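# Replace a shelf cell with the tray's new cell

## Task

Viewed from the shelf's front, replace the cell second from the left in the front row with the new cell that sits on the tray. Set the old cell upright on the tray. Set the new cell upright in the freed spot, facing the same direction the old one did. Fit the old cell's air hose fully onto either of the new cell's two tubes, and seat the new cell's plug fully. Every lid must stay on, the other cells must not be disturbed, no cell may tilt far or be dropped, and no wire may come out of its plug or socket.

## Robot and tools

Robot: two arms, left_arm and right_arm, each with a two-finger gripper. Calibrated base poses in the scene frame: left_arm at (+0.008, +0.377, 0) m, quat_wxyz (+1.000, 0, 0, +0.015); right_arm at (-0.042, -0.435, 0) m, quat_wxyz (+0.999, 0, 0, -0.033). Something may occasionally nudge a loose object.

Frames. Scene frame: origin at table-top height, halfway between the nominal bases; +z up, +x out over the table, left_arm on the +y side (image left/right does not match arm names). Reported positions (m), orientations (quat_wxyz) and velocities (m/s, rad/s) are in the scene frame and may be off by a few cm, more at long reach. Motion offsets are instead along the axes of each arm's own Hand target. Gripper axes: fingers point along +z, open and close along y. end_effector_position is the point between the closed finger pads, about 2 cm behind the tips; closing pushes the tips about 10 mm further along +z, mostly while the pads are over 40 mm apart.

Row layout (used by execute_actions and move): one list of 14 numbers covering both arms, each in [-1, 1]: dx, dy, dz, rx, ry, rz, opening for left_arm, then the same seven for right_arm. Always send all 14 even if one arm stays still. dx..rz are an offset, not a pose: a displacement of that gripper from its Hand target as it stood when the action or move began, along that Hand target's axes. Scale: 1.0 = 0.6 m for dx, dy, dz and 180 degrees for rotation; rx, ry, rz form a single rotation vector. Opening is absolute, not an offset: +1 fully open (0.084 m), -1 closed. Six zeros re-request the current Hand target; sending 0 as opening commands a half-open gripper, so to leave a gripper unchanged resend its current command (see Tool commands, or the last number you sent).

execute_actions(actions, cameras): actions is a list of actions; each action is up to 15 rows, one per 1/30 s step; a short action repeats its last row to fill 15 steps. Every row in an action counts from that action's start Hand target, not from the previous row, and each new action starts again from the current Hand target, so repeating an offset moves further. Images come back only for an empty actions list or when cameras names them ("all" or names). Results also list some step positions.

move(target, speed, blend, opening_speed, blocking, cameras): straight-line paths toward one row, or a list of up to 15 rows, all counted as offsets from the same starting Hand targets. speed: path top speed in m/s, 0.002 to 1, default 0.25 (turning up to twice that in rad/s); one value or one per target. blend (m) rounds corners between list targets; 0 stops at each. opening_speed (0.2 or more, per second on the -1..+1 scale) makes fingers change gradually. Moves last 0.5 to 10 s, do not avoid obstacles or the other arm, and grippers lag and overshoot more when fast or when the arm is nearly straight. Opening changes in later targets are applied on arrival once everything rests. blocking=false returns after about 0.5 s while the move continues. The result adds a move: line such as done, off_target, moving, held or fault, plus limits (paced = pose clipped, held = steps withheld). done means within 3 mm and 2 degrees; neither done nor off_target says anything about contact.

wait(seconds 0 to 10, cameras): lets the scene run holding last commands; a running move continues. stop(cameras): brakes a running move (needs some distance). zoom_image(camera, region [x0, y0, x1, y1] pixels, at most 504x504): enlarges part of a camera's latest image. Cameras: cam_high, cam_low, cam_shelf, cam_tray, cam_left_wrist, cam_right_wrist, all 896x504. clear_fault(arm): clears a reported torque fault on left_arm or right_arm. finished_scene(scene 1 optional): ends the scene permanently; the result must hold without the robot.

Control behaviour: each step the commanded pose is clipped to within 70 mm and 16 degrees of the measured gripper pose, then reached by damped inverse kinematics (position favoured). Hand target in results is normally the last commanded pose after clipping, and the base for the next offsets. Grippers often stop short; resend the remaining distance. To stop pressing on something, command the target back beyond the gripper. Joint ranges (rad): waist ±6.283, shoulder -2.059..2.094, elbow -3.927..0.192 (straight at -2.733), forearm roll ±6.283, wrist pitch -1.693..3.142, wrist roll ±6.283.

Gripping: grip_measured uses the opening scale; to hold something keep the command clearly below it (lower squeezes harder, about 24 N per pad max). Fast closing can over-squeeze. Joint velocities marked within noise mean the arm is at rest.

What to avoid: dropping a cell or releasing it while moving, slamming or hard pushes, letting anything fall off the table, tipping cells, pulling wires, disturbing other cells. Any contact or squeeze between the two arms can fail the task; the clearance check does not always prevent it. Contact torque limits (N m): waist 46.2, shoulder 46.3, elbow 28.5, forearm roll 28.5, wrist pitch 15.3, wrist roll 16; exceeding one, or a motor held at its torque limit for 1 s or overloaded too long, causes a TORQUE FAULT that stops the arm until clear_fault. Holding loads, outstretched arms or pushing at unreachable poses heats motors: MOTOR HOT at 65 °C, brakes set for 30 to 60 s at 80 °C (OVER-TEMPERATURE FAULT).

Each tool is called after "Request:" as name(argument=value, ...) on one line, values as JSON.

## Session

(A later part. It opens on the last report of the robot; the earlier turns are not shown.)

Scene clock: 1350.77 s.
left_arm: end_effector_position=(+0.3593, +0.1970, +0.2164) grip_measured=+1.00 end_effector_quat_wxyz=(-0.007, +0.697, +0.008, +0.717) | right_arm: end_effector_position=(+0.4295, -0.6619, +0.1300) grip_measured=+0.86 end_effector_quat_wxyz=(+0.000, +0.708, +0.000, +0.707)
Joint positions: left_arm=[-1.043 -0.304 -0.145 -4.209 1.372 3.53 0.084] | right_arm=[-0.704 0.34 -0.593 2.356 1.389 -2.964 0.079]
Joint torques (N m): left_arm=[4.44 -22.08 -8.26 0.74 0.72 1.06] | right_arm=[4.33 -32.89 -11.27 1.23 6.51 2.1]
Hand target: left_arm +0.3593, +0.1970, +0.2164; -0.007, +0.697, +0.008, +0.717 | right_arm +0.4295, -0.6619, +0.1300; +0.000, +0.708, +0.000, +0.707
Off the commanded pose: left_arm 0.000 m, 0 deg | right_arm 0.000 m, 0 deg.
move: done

Request:
execute_actions(actions=[], cameras=["cam_high","cam_low","cam_right_wrist"])

Request:
zoom_image(camera="cam_low", region=[680, 180, 896, 380])

Request:
zoom_image(camera="cam_high", region=[650, 230, 760, 400])

Scene clock: 1355.67 s.
left_arm: end_effector_position=(+0.3593, +0.1970, +0.2164) grip_measured=+1.00 end_effector_quat_wxyz=(-0.007, +0.697, +0.008, +0.717) | right_arm: end_effector_position=(+0.4295, -0.6619, +0.1300) grip_measured=+0.86 end_effector_quat_wxyz=(+0.000, +0.708, +0.000, +0.707)
Joint positions: left_arm=[-1.043 -0.304 -0.145 -4.209 1.372 3.53 0.084] | right_arm=[-0.704 0.34 -0.593 2.356 1.389 -2.964 0.079]
Joint velocities: within noise
Joint torques (N m): left_arm=[4.49 -22.12 -8.33 0.7 0.88 1.14] | right_arm=[4.24 -32.66 -12.77 4.93 8.23 2.15]
Hand target: left_arm +0.3593, +0.1970, +0.2164; -0.007, +0.697, +0.008, +0.717 | right_arm +0.4295, -0.6619, +0.1300; +0.000, +0.708, +0.000, +0.707
Tool commands: left_gripper/opening=+1.0 right_gripper/opening=-1.0
Off the commanded pose: left_arm 0.000 m, 0 deg | right_arm 0.000 m, 0 deg.
Images, in order (width x height): cam_high 896x504, cam_low 896x504, cam_right_wrist 896x504.

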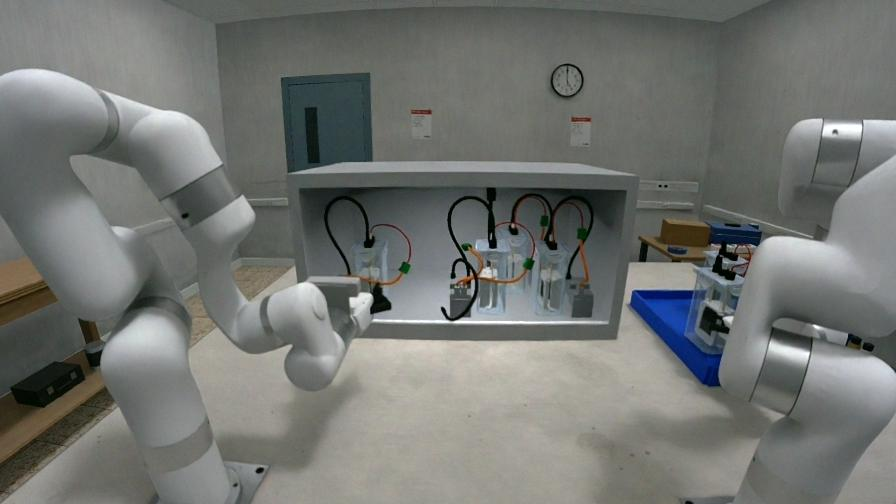

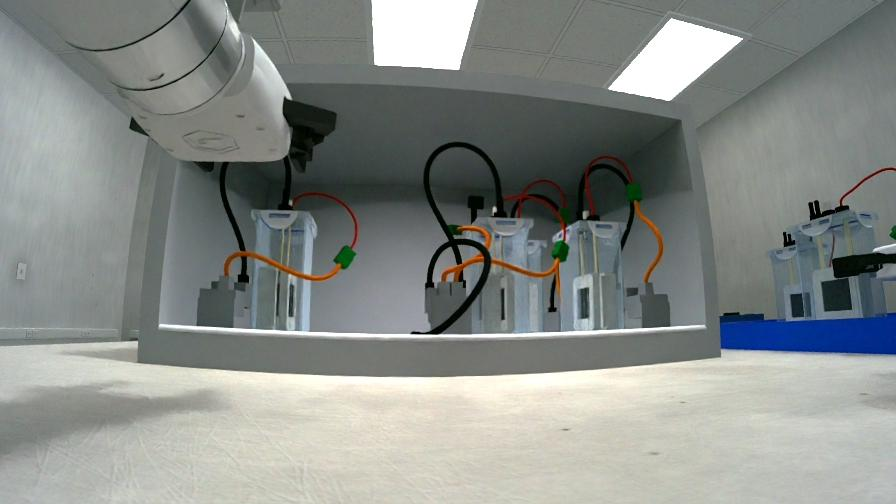

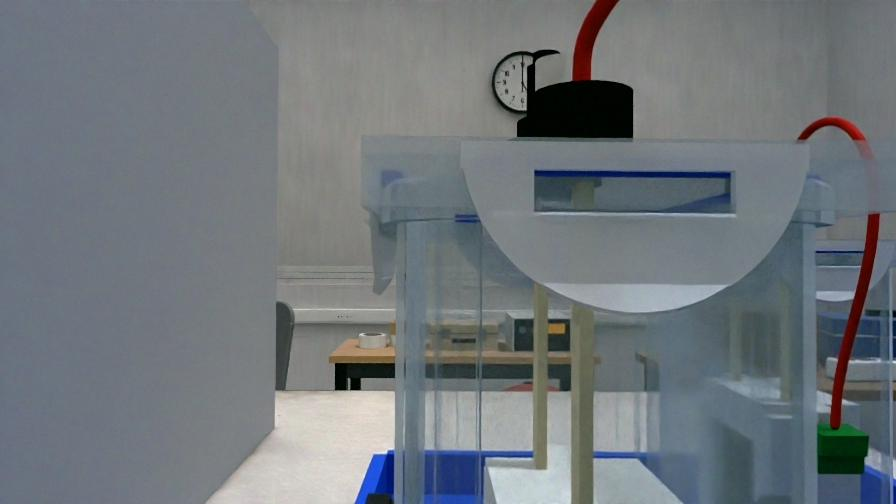

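Scaled by 2.333 from the camera's 896x504 image, which has a finer 1280x720 frame.

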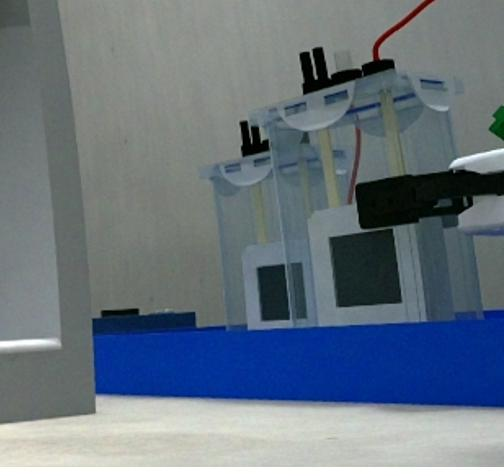

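Scaled by 2.965 from the camera's 896x504 image, which has a finer 1280x720 frame.

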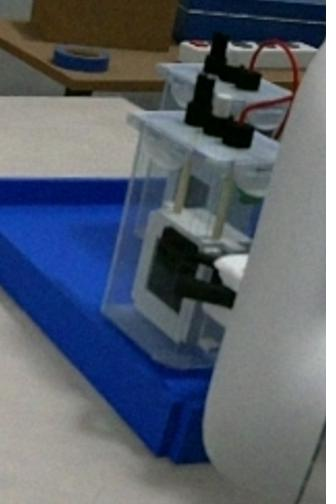

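Request:
move(target=[[0,0,0,0,0,0,1,0.0,0,0.0,0,0.028,0,-1]], speed=0.05, cameras=["cam_low"])

Request:
zoom_image(camera="cam_low", region=[680, 180, 896, 380])

Scene clock: 1359.83 s.
left_arm: end_effector_position=(+0.3593, +0.1970, +0.2164) grip_measured=+1.00 end_effector_quat_wxyz=(-0.007, +0.697, +0.008, +0.717) | right_arm: end_effector_position=(+0.4295, -0.6619, +0.1300) grip_measured=+0.86 end_effector_quat_wxyz=(+0.000, +0.676, +0.000, +0.737)
Joint positions: left_arm=[-1.043 -0.304 -0.145 -4.209 1.372 3.53 0.084] | right_arm=[-0.725 0.418 -0.606 2.355 1.525 -3.008 0.079]
Joint torques (N m): left_arm=[4.49 -22.24 -8.35 0.62 0.84 1.15] | right_arm=[-4.16 -24.02 -15.35 -2.93 10.03 -2.25]
Hand target: left_arm +0.3593, +0.1970, +0.2164; -0.007, +0.697, +0.008, +0.717 | right_arm +0.4295, -0.6619, +0.1300; +0.000, +0.676, +0.000, +0.737
Off the commanded pose: left_arm 0.000 m, 0 deg | right_arm 0.000 m, 0 deg.
move: done
Images, in order (width x height): cam_low 896x504.

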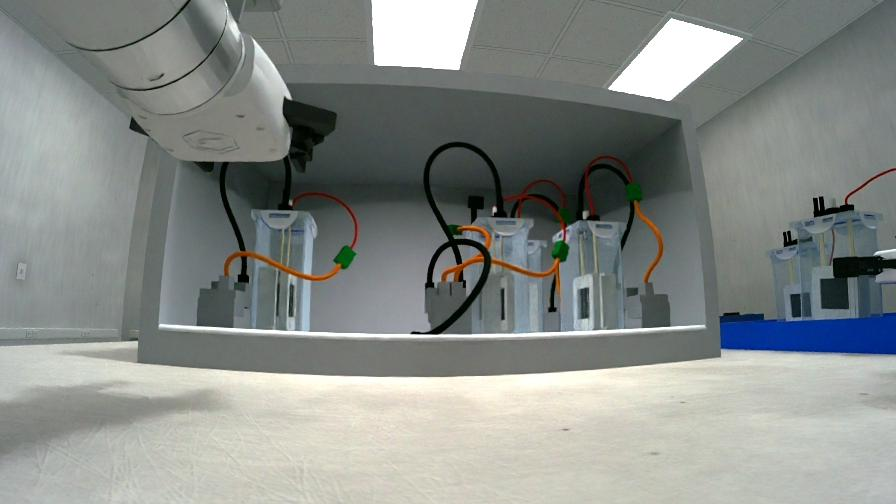

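Scaled by 2.333 from the camera's 896x504 image, which has a finer 1280x720 frame.

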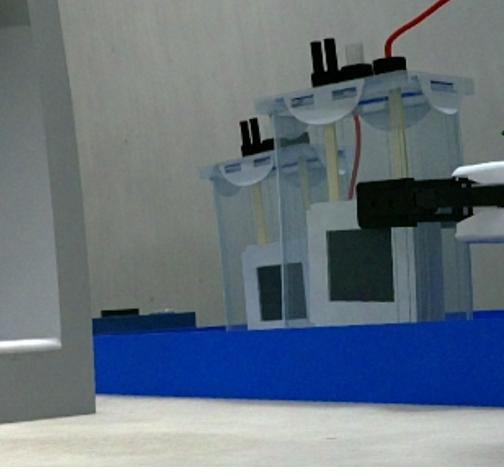

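Request:
move(target=[[0,0,0,0,0,0,1,-0.0249,0,0.0022,0,0,0,-1]], speed=0.03)

Request:
move(target=[[0,0,0,0,0,0,1,-0.0083,0,0.0007,0,0,0,-1]], speed=0.02)

Scene clock: 1363.20 s.
left_arm: end_effector_position=(+0.3593, +0.1970, +0.2164) grip_measured=+1.00 end_effector_quat_wxyz=(-0.007, +0.697, +0.008, +0.717) | right_arm: end_effector_position=(+0.4347, -0.6602, +0.1294) grip_measured=+0.86 end_effector_quat_wxyz=(-0.002, +0.657, +0.002, +0.754)
Joint positions: left_arm=[-1.043 -0.304 -0.145 -4.209 1.372 3.53 0.084] | right_arm=[-0.722 0.474 -0.631 2.357 1.598 -3.031 0.079]
Joint torques (N m): left_arm=[4.4 -22.06 -8.16 0.38 0.8 1.17] | right_arm=[-0.9 -24.54 -9.68 0.46 9.96 0.1]
Hand target: left_arm +0.3593, +0.1970, +0.2164; -0.007, +0.697, +0.008, +0.717 | right_arm +0.4347, -0.6602, +0.1294; -0.002, +0.657, +0.002, +0.754 (not the last commanded pose)
Tool commands: left_gripper/opening=+1.0 right_gripper/opening=-1.0
Off the commanded pose: left_arm 0.000 m, 0 deg | right_arm 0.015 m, 3 deg.
TORQUE FAULT: the external load on joint 5 (wrist pitch) of the right arm reached its load limit, and that arm stopped. The contact can be on any part of that arm beyond that joint, not only on its tool. A torque fault puts only its own arm into a fault stop. That arm's remaining commands of this call were not run. The hold on joint 5 (wrist pitch) of that arm was moved back by the arm itself, up to 3 degrees, as the stop began. That arm is still stopped at the end of this call. While its stop runs, that arm, its gripper or tool too, takes no new command.
CLEAR FAULT: the right arm stays stopped (state 4) until you call clear_fault(arm="right_arm").
End effector pose when the fault began: right_arm: position (+0.4326, -0.6619, +0.1178), quat_wxyz (+0.000, +0.674, +0.001, +0.739)
Joint positions when the fault began: right_arm=[-0.723 0.473 -0.632 2.357 1.551 -3.031 0.079]
move: fault (right_arm)

not run: an earlier result of this reply reported a stop or a fault. Calls in your next reply go to the robot.

Request:
clear_fault(arm="right_arm", cameras=["cam_low","cam_tray","cam_high"])

Request:
zoom_image(camera="cam_low", region=[680, 180, 896, 380])

Request:
zoom_image(camera="cam_high", region=[650, 230, 760, 400])

Scene clock: 1380.73 s.
left_arm: end_effector_position=(+0.3593, +0.1970, +0.2164) grip_measured=+1.00 end_effector_quat_wxyz=(-0.007, +0.697, +0.008, +0.717) | right_arm: end_effector_position=(+0.4347, -0.6602, +0.1294) grip_measured=+0.86 end_effector_quat_wxyz=(-0.002, +0.657, +0.002, +0.754)
Joint positions: left_arm=[-1.043 -0.304 -0.145 -4.209 1.372 3.53 0.084] | right_arm=[-0.722 0.474 -0.631 2.357 1.598 -3.031 0.079]
Joint torques (N m): left_arm=[4.2 -22 -8.28 0.02 0.91 1.26] | right_arm=[-1.39 -24.56 -9.78 0.29 9.89 -0.04]
Hand target: left_arm +0.3593, +0.1970, +0.2164; -0.007, +0.697, +0.008, +0.717 | right_arm +0.4347, -0.6602, +0.1294; -0.002, +0.657, +0.002, +0.754 (not the last commanded pose)
Tool commands: left_gripper/opening=+1.0 right_gripper/opening=-1.0
Off the commanded pose: left_arm 0.000 m, 0 deg | right_arm 0.014 m, 3 deg.
TORQUE FAULT, CONTINUED: the right arm's stop, for the torque fault of joint 5 (wrist pitch) that an earlier result reported, is over. The call counts as one of the actions that you can send in this scene. The hold on joint 5 (wrist pitch) of that arm was moved back by the arm itself, up to 3 degrees, as the stop began. That arm's target is now where it stood when the stop ended, not its last command. That arm keeps its grip as last carried out and accepts commands again: back off and push less far.
CLEAR FAULT: your call cleared the right arm's torque fault. If a joint's load stays at its limit, that arm stops again at once.
Images, in order (width x height): cam_high 896x504, cam_low 896x504, cam_tray 896x504.

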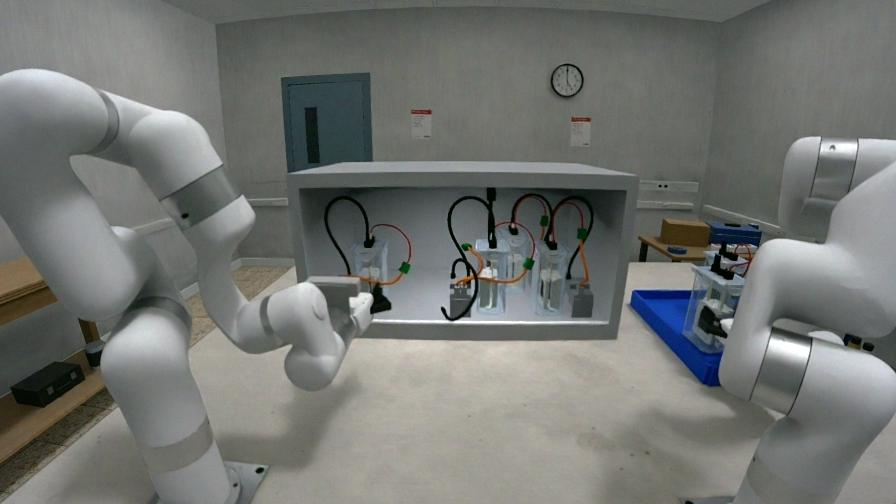

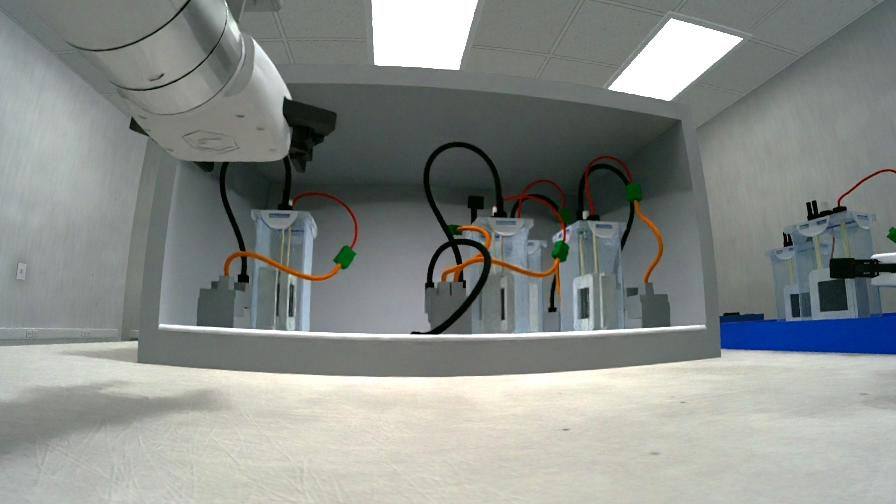

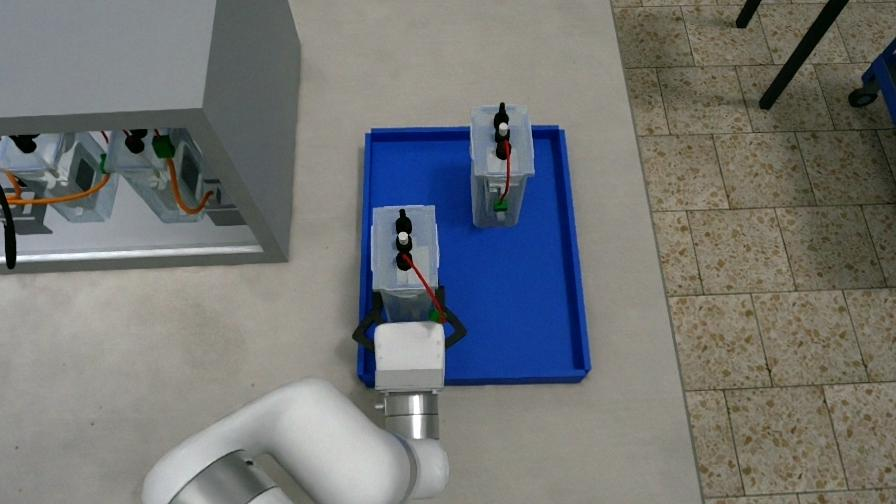

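Scaled by 2.333 from the camera's 896x504 image, which has a finer 1280x720 frame.

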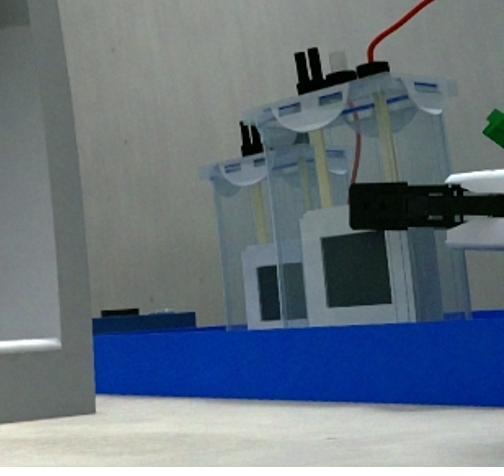

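Scaled by 2.965 from the camera's 896x504 image, which has a finer 1280x720 frame.

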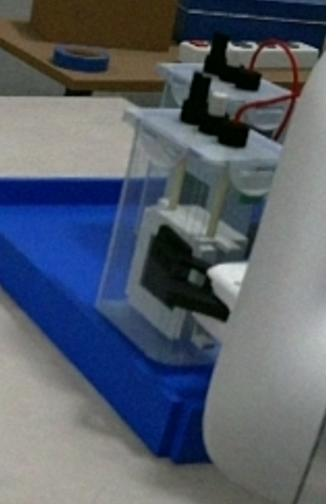

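Request:
move(target=[[0,0,0,0,0,0,1,-0.0124,0,-0.0018,0,0.014,0,-1]], speed=0.02)

Request:
execute_actions(actions=[], cameras=["cam_low","cam_high"])

Request:
zoom_image(camera="cam_low", region=[680, 180, 896, 380])

Request:
zoom_image(camera="cam_high", region=[650, 230, 760, 400])

Scene clock: 1386.47 s.
left_arm: end_effector_position=(+0.3593, +0.1970, +0.2164) grip_measured=+1.00 end_effector_quat_wxyz=(-0.007, +0.697, +0.008, +0.717) | right_arm: end_effector_position=(+0.4346, -0.6602, +0.1219) grip_measured=+0.86 end_effector_quat_wxyz=(-0.002, +0.640, +0.002, +0.768)
Joint positions: left_arm=[-1.043 -0.304 -0.145 -4.209 1.372 3.53 0.084] | right_arm=[-0.732 0.544 -0.656 2.35 1.675 -3.062 0.079]
Joint torques (N m): left_arm=[4.3 -22.21 -8.31 -0.1 0.89 1.26] | right_arm=[-4.56 -24.56 -13.71 -3.24 10.17 -2.31]
Hand target: left_arm +0.3593, +0.1970, +0.2164; -0.007, +0.697, +0.008, +0.717 | right_arm +0.4346, -0.6602, +0.1219; -0.002, +0.640, +0.002, +0.768
Off the commanded pose: left_arm 0.000 m, 0 deg | right_arm 0.000 m, 0 deg.
move: done

Scene clock: 1386.47 s.
left_arm: end_effector_position=(+0.3593, +0.1970, +0.2164) grip_measured=+1.00 end_effector_quat_wxyz=(-0.007, +0.697, +0.008, +0.717) | right_arm: end_effector_position=(+0.4346, -0.6602, +0.1219) grip_measured=+0.86 end_effector_quat_wxyz=(-0.002, +0.640, +0.002, +0.768)
Joint positions: left_arm=[-1.043 -0.304 -0.145 -4.209 1.372 3.53 0.084] | right_arm=[-0.732 0.544 -0.656 2.35 1.675 -3.062 0.079]
Joint velocities: within noise
Joint torques (N m): left_arm=[4.3 -22.21 -8.31 -0.1 0.89 1.26] | right_arm=[-4.56 -24.56 -13.71 -3.24 10.17 -2.31]
Hand target: left_arm +0.3593, +0.1970, +0.2164; -0.007, +0.697, +0.008, +0.717 | right_arm +0.4346, -0.6602, +0.1219; -0.002, +0.640, +0.002, +0.768
Tool commands: left_gripper/opening=+1.0 right_gripper/opening=-1.0
Off the commanded pose: left_arm 0.000 m, 0 deg | right_arm 0.000 m, 0 deg.
Images, in order (width x height): cam_high 896x504, cam_low 896x504.

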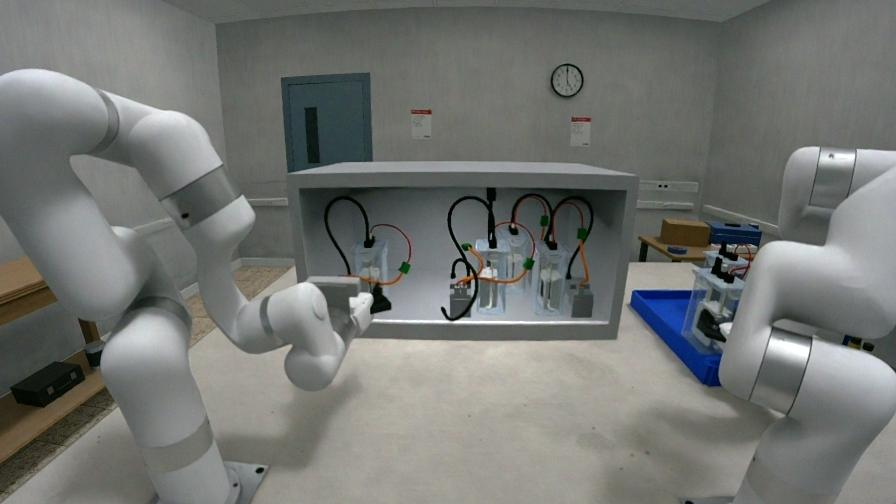

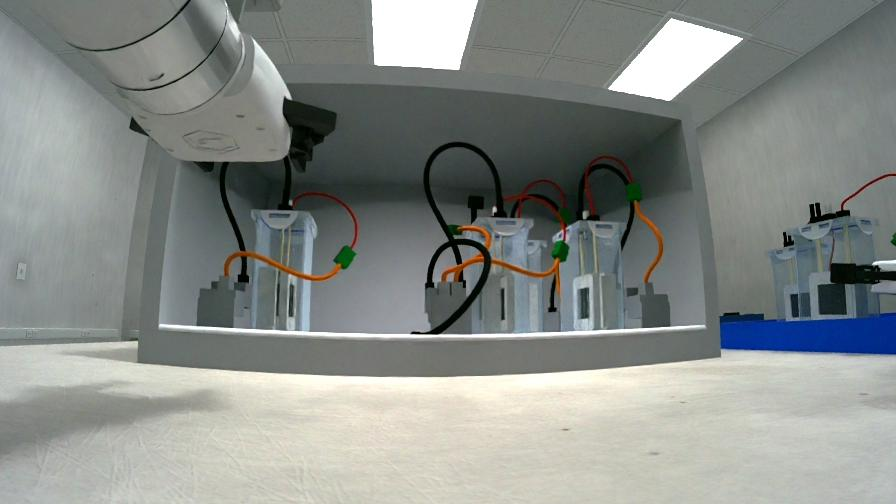

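Scaled by 2.333 from the camera's 896x504 image, which has a finer 1280x720 frame.

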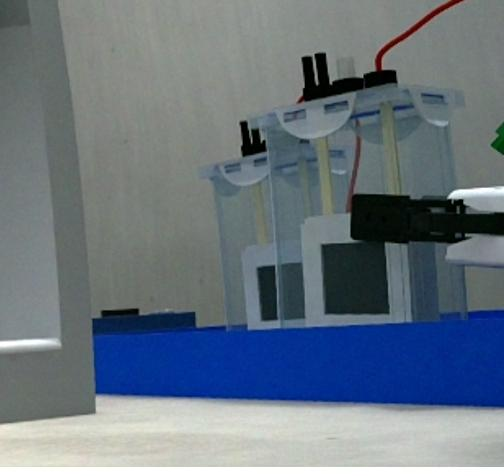

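Scaled by 2.965 from the camera's 896x504 image, which has a finer 1280x720 frame.

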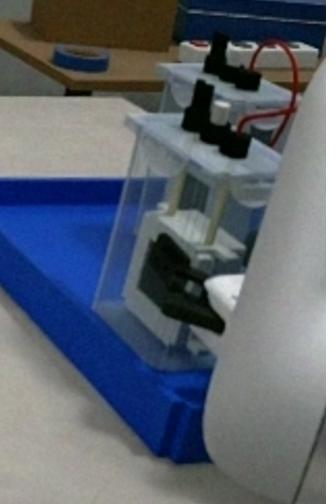

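Request:
move(target=[[0,0,0,0,0,0,1,-0.0049,0,-0.0009,0,0,0,-1]], speed=0.02)

Request:
move(target=[[0,0,0,0,0,0,1,-0.0033,0,-0.0006,0,0,0,-1]], speed=0.02)

Scene clock: 1390.43 s.
left_arm: end_effector_position=(+0.3593, +0.1970, +0.2164) grip_measured=+1.00 end_effector_quat_wxyz=(-0.007, +0.697, +0.008, +0.717) | right_arm: end_effector_position=(+0.4347, -0.6603, +0.1194) grip_measured=+0.86 end_effector_quat_wxyz=(-0.002, +0.639, +0.002, +0.769)
Joint positions: left_arm=[-1.043 -0.304 -0.145 -4.209 1.372 3.53 0.084] | right_arm=[-0.732 0.555 -0.661 2.349 1.68 -3.067 0.079]
Joint torques (N m): left_arm=[4.22 -22.12 -8.29 -0.15 1 1.3] | right_arm=[-10.71 -0.71 -0.77 -1.11 -9.31 -2.83]
Hand target: left_arm +0.3593, +0.1970, +0.2164; -0.007, +0.697, +0.008, +0.717 | right_arm +0.4346, -0.6603, +0.1189; -0.002, +0.640, +0.002, +0.768
Off the commanded pose: left_arm 0.000 m, 0 deg | right_arm 0.000 m, 0 deg.
move: done

Scene clock: 1391.13 s.
left_arm: end_effector_position=(+0.3593, +0.1970, +0.2164) grip_measured=+1.00 end_effector_quat_wxyz=(-0.007, +0.697, +0.008, +0.717) | right_arm: end_effector_position=(+0.4348, -0.6603, +0.1182) grip_measured=+0.86 end_effector_quat_wxyz=(-0.002, +0.638, +0.003, +0.770)
Joint positions: left_arm=[-1.043 -0.304 -0.145 -4.209 1.372 3.53 0.084] | right_arm=[-0.733 0.562 -0.664 2.348 1.686 -3.07 0.079]
Joint torques (N m): left_arm=[4.29 -22.05 -8.41 -0.1 0.93 1.25] | right_arm=[-14.02 9.56 4.55 0.12 -14.88 -3.4]
Hand target: left_arm +0.3593, +0.1970, +0.2164; -0.007, +0.697, +0.008, +0.717 | right_arm +0.4346, -0.6603, +0.1169; -0.002, +0.640, +0.002, +0.768
Off the commanded pose: left_arm 0.000 m, 0 deg | right_arm 0.001 m, 0 deg.
move: done

Request:
move(target=[[0,0,0,0,0,0,1,0.005,0,0.0007,0,0,0,-1]], speed=0.02)

Scene clock: 1393.73 s.
left_arm: end_effector_position=(+0.3593, +0.1970, +0.2164) grip_measured=+1.00 end_effector_quat_wxyz=(-0.007, +0.697, +0.008, +0.717) | right_arm: end_effector_position=(+0.4343, -0.6604, +0.1196) grip_measured=+0.86 end_effector_quat_wxyz=(-0.002, +0.640, +0.002, +0.768)
Joint positions: left_arm=[-1.043 -0.304 -0.145 -4.209 1.372 3.53 0.084] | right_arm=[-0.733 0.552 -0.659 2.349 1.677 -3.065 0.079]
Joint torques (N m): left_arm=[4.23 -21.98 -8.39 -0.24 1.02 1.19] | right_arm=[2.97 -16.85 3.14 3.52 -3.96 2.46]
Hand target: left_arm +0.3593, +0.1970, +0.2164; -0.007, +0.697, +0.008, +0.717 | right_arm +0.4345, -0.6602, +0.1199; -0.002, +0.640, +0.002, +0.768
Off the commanded pose: left_arm 0.000 m, 0 deg | right_arm 0.000 m, 0 deg.
move: done

Request:
move(target=[[0,0,0,0,0,0,1,0.0,0,0,0,0,0,1]], opening_speed=0.4, cameras=["cam_tray"])

Request:
zoom_image(camera="cam_tray", region=[340, 100, 600, 400])

Scene clock: 1400.93 s.
left_arm: end_effector_position=(+0.3593, +0.1970, +0.2164) grip_measured=+1.00 end_effector_quat_wxyz=(-0.007, +0.697, +0.008, +0.717) | right_arm: end_effector_position=(+0.4345, -0.6602, +0.1198) grip_measured=+1.00 end_effector_quat_wxyz=(-0.002, +0.640, +0.002, +0.768)
Joint positions: left_arm=[-1.043 -0.304 -0.145 -4.209 1.372 3.53 0.084] | right_arm=[-0.732 0.552 -0.659 2.349 1.678 -3.065 0.084]
Joint torques (N m): left_arm=[4.24 -21.94 -8.31 -0.38 1.02 1.25] | right_arm=[0.63 -26.24 -9.25 -0.29 4.58 0.97]
Hand target: left_arm +0.3593, +0.1970, +0.2164; -0.007, +0.697, +0.008, +0.717 | right_arm +0.4345, -0.6602, +0.1199; -0.002, +0.640, +0.002, +0.768
Off the commanded pose: left_arm 0.000 m, 0 deg | right_arm 0.000 m, 0 deg.
move: done
Images, in order (width x height): cam_tray 896x504.

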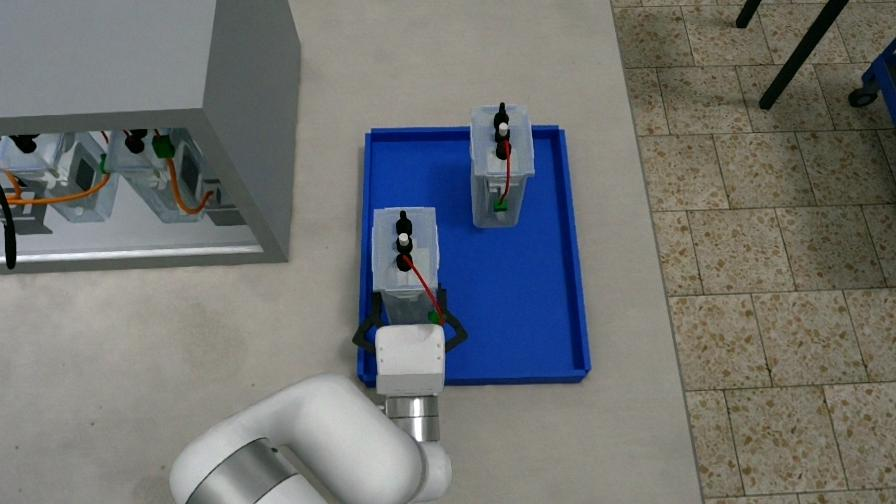

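Scaled by 1.680 from the camera's 896x504 image, which has a finer 1280x720 frame.

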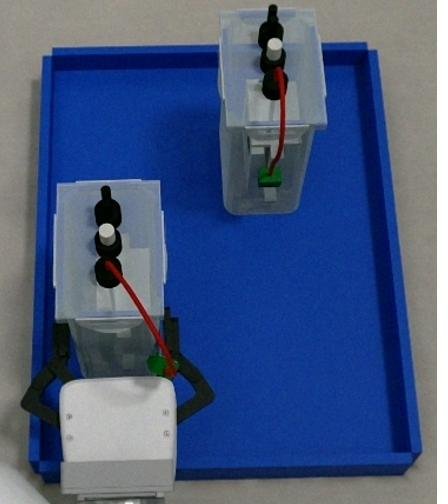

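Request:
move(target=[[0,0,0,0,0,0,1,0.036,0,-0.197,0,0,0,1],[0,0,0,0,0,0,1,0.3,0,-0.17,0,-0.058,0,1]], speed=[0.06,0.15], cameras=["cam_tray","cam_right_wrist","cam_high"])

Scene clock: 1407.33 s.
left_arm: end_effector_position=(+0.3593, +0.1970, +0.2164) grip_measured=+1.00 end_effector_quat_wxyz=(-0.007, +0.697, +0.008, +0.717) | right_arm: end_effector_position=(+0.3016, -0.6608, +0.2785) grip_measured=+1.00 end_effector_quat_wxyz=(-0.002, +0.707, +0.002, +0.707)
Joint positions: left_arm=[-1.043 -0.304 -0.145 -4.209 1.372 3.53 0.084] | right_arm=[-1.034 -0.473 -0.247 1.932 1.27 -2.477 0.084]
Joint torques (N m): left_arm=[4.17 -22.02 -8.38 -0.56 1 1.27] | right_arm=[4.18 -12.9 -15.98 -2.8 0.56 2.33]
Hand target: left_arm +0.3593, +0.1970, +0.2164; -0.007, +0.697, +0.008, +0.717 | right_arm +0.3016, -0.6608, +0.2785; -0.002, +0.707, +0.002, +0.707
Off the commanded pose: left_arm 0.000 m, 0 deg | right_arm 0.000 m, 0 deg.
move: done
Images, in order (width x height): cam_high 896x504, cam_tray 896x504, cam_right_wrist 896x504.

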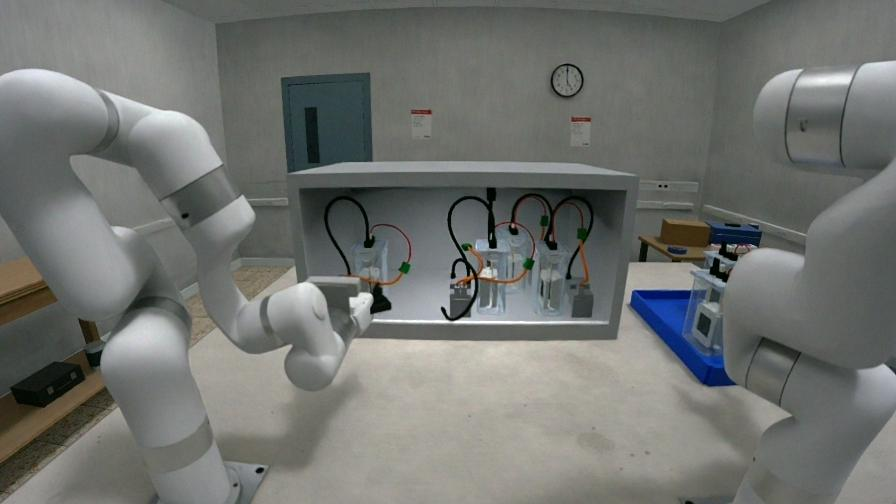

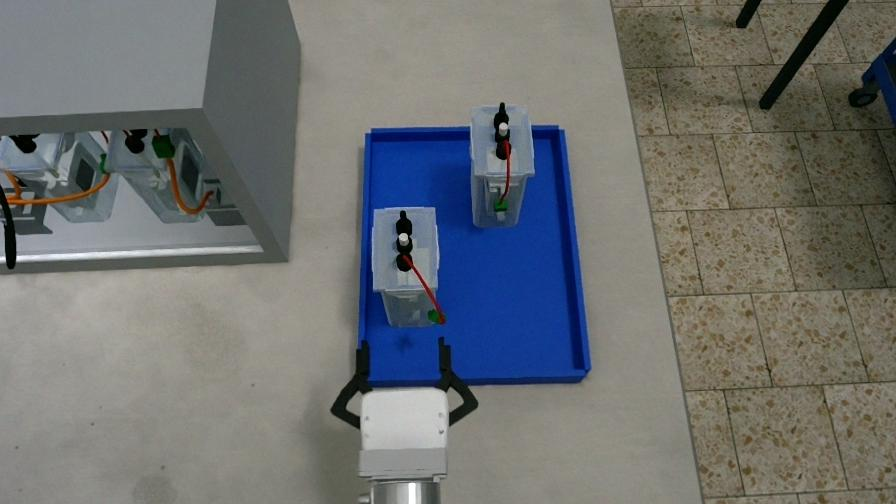

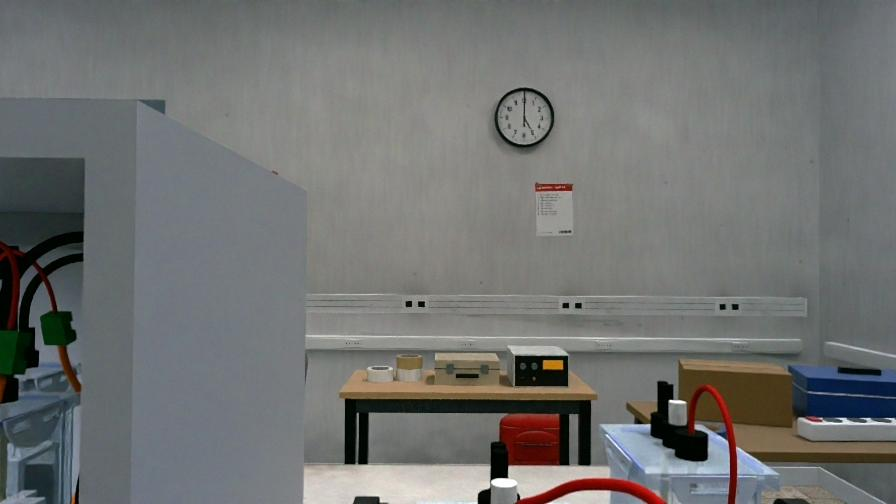

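Request:
move(target=[[0,0,0,0,0,0,1,0,0.24,0.1,0,0,0,1],[0,0,0,0,0,0,1,-0.15,0.24,0.25,0,0,0,1]], speed=0.15, blend=0.03, cameras=["cam_tray","cam_right_wrist","cam_high"])

Scene clock: 1413.57 s.
left_arm: end_effector_position=(+0.3593, +0.1970, +0.2164) grip_measured=+1.00 end_effector_quat_wxyz=(-0.007, +0.697, +0.008, +0.717) | right_arm: end_effector_position=(+0.4524, -0.8041, +0.1886) grip_measured=+1.00 end_effector_quat_wxyz=(-0.002, +0.707, +0.002, +0.707)
Joint positions: left_arm=[-1.043 -0.304 -0.145 -4.209 1.372 3.53 0.084] | right_arm=[-0.879 0.423 -0.987 2.114 1.255 -2.668 0.084]
Joint torques (N m): left_arm=[4.19 -21.99 -8.35 -0.67 1.06 1.21] | right_arm=[4.46 -20.52 -14.72 4.63 0.9 -2.21]
Hand target: left_arm +0.3593, +0.1970, +0.2164; -0.007, +0.697, +0.008, +0.717 | right_arm +0.4524, -0.8041, +0.1886; -0.002, +0.707, +0.002, +0.707
Off the commanded pose: left_arm 0.000 m, 0 deg | right_arm 0.000 m, 0 deg.
move: done
Images, in order (width x height): cam_high 896x504, cam_tray 896x504, cam_right_wrist 896x504.

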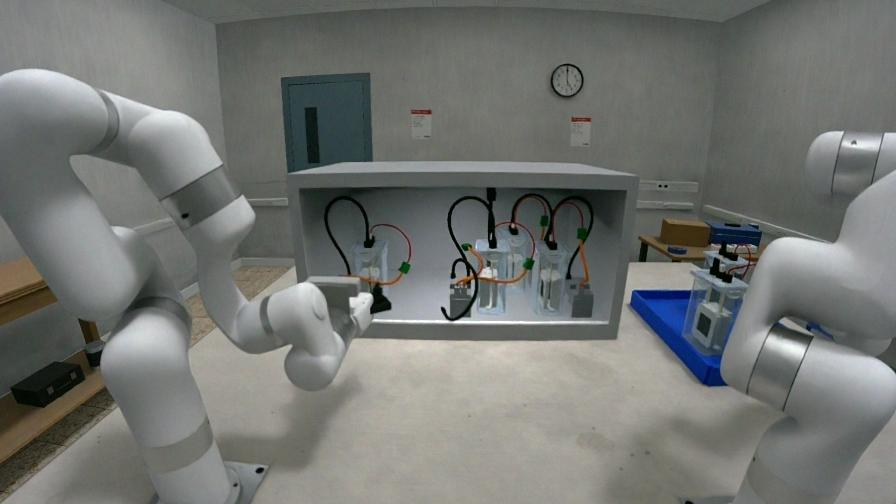

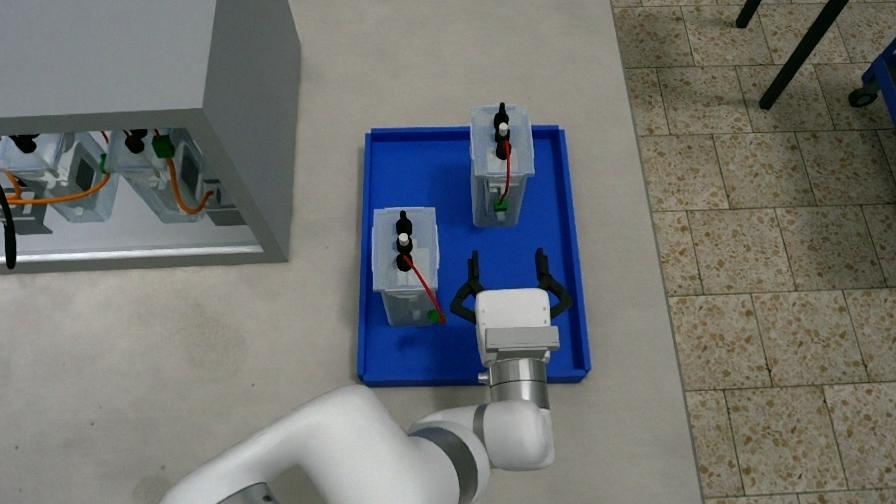

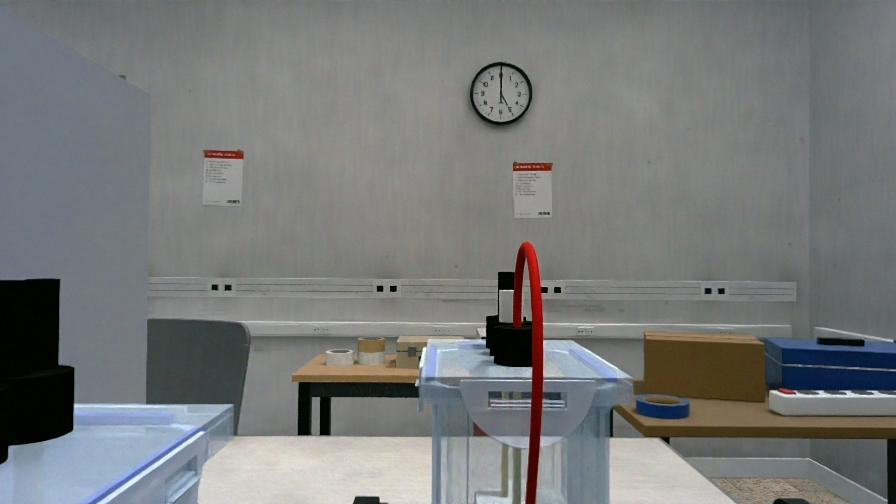

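Request:
move(target=[[0,0,0,0,0,0,1,0,0.0043,0.15,0.0,0,0,1],[0,0,0,0,0,0,1,-0.07,0.0043,0.15,0,0,0,1]], speed=0.1, cameras=["cam_tray","cam_right_wrist","cam_low"])

Scene clock: 1424.37 s.
left_arm: end_effector_position=(+0.3593, +0.1970, +0.2164) grip_measured=+1.00 end_effector_quat_wxyz=(-0.007, +0.697, +0.008, +0.717) | right_arm: end_effector_position=(+0.5424, -0.8062, +0.1466) grip_measured=+1.00 end_effector_quat_wxyz=(-0.002, +0.707, +0.002, +0.707)
Joint positions: left_arm=[-1.043 -0.304 -0.145 -4.209 1.372 3.53 0.084] | right_arm=[-0.73 0.674 -1.268 2.248 1.171 -2.692 0.084]
Joint torques (N m): left_arm=[4.24 -22.17 -8.36 -0.89 1.14 1.22] | right_arm=[-4.26 -25.01 -14.98 4.59 3.94 -2.19]
Hand target: left_arm +0.3593, +0.1970, +0.2164; -0.007, +0.697, +0.008, +0.717 | right_arm +0.5424, -0.8062, +0.1466; -0.002, +0.707, +0.002, +0.707
Off the commanded pose: left_arm 0.000 m, 0 deg | right_arm 0.000 m, 0 deg.
move: done
Images, in order (width x height): cam_low 896x504, cam_tray 896x504, cam_right_wrist 896x504.

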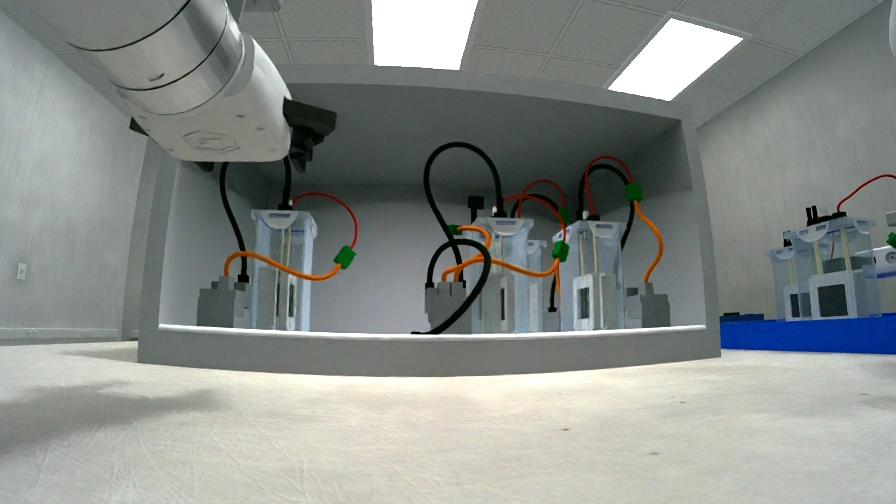

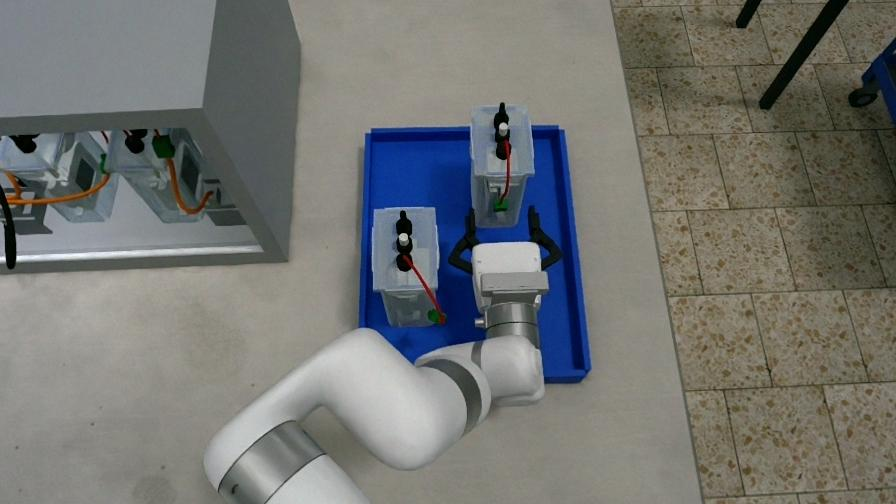

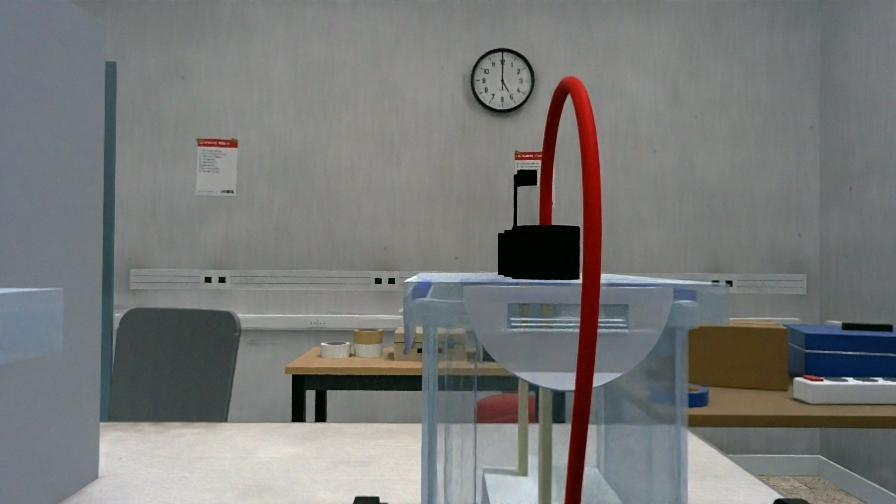

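Request:
zoom_image(camera="cam_tray", region=[440, 90, 580, 300])

Request:
zoom_image(camera="cam_high", region=[680, 220, 800, 340])

Scaled by 2.400 from the camera's 896x504 image, which has a finer 1280x720 frame.

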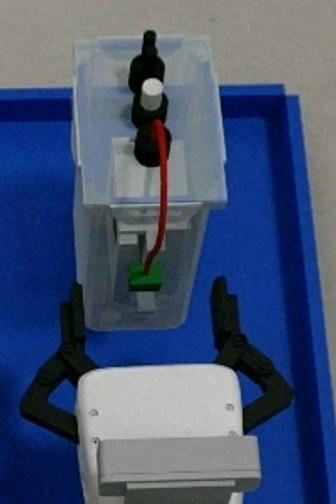

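This scene's latest camera images include none from cam_high. They are from: cam_low, cam_tray, cam_right_wrist. cam_high's image comes with the result of a call that names it in "cameras".

Request:
move(target=[[0,0,0,0,0,0,1,-0.02,0.0043,0.0,0.0,0,0,1],[0,0,0,0,0,0,1,-0.02,0.0043,0.122,0,0,0,1]], speed=0.05, cameras=["cam_tray","cam_right_wrist","cam_low"])

Request:
zoom_image(camera="cam_tray", region=[440, 90, 580, 300])

Scene clock: 1437.20 s.
left_arm: end_effector_position=(+0.3593, +0.1970, +0.2164) grip_measured=+1.00 end_effector_quat_wxyz=(-0.007, +0.697, +0.008, +0.717) | right_arm: end_effector_position=(+0.6156, -0.8084, +0.1345) grip_measured=+1.00 end_effector_quat_wxyz=(-0.002, +0.707, +0.002, +0.707)
Joint positions: left_arm=[-1.043 -0.304 -0.145 -4.209 1.372 3.53 0.084] | right_arm=[-0.63 0.851 -1.548 2.308 1.058 -2.648 0.084]
Joint torques (N m): left_arm=[4.31 -21.71 -8.35 -0.75 1.13 1.26] | right_arm=[4.5 -28.62 -15.93 4.47 0.91 2.13]
Hand target: left_arm +0.3593, +0.1970, +0.2164; -0.007, +0.697, +0.008, +0.717 | right_arm +0.6156, -0.8084, +0.1345; -0.002, +0.707, +0.002, +0.707
Off the commanded pose: left_arm 0.000 m, 0 deg | right_arm 0.000 m, 0 deg.
move: done
Images, in order (width x height): cam_low 896x504, cam_tray 896x504, cam_right_wrist 896x504.

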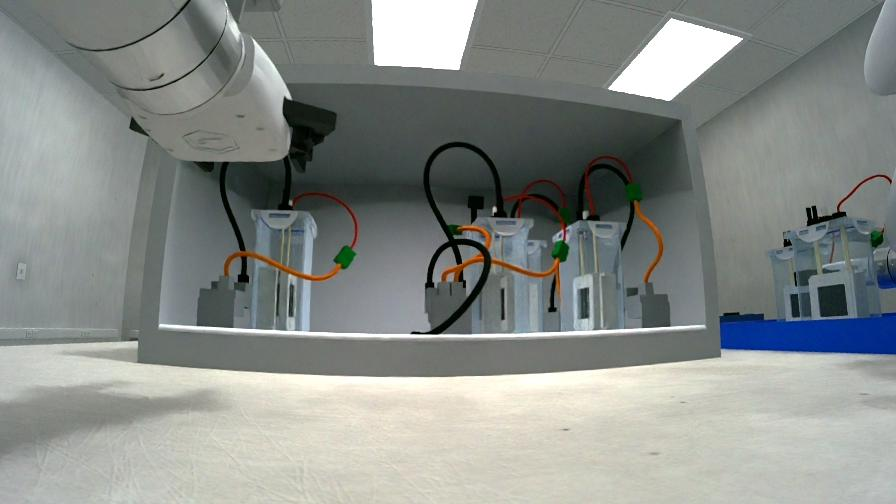

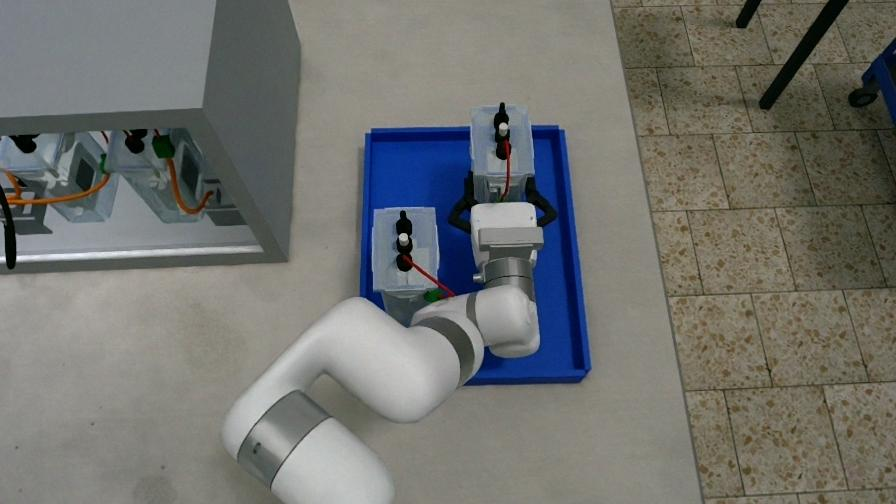

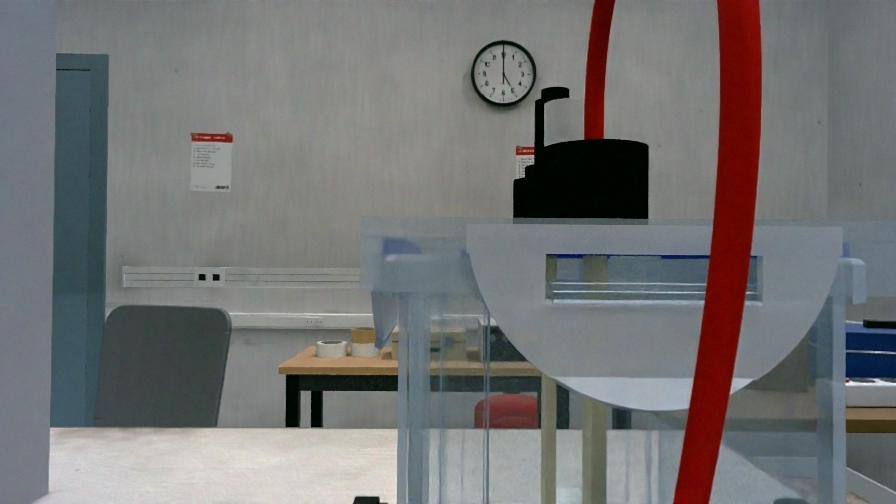

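Scaled by 2.400 from the camera's 896x504 image, which has a finer 1280x720 frame.

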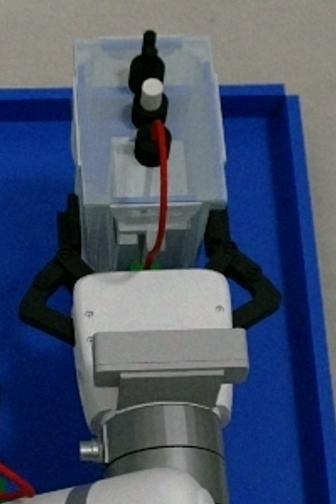

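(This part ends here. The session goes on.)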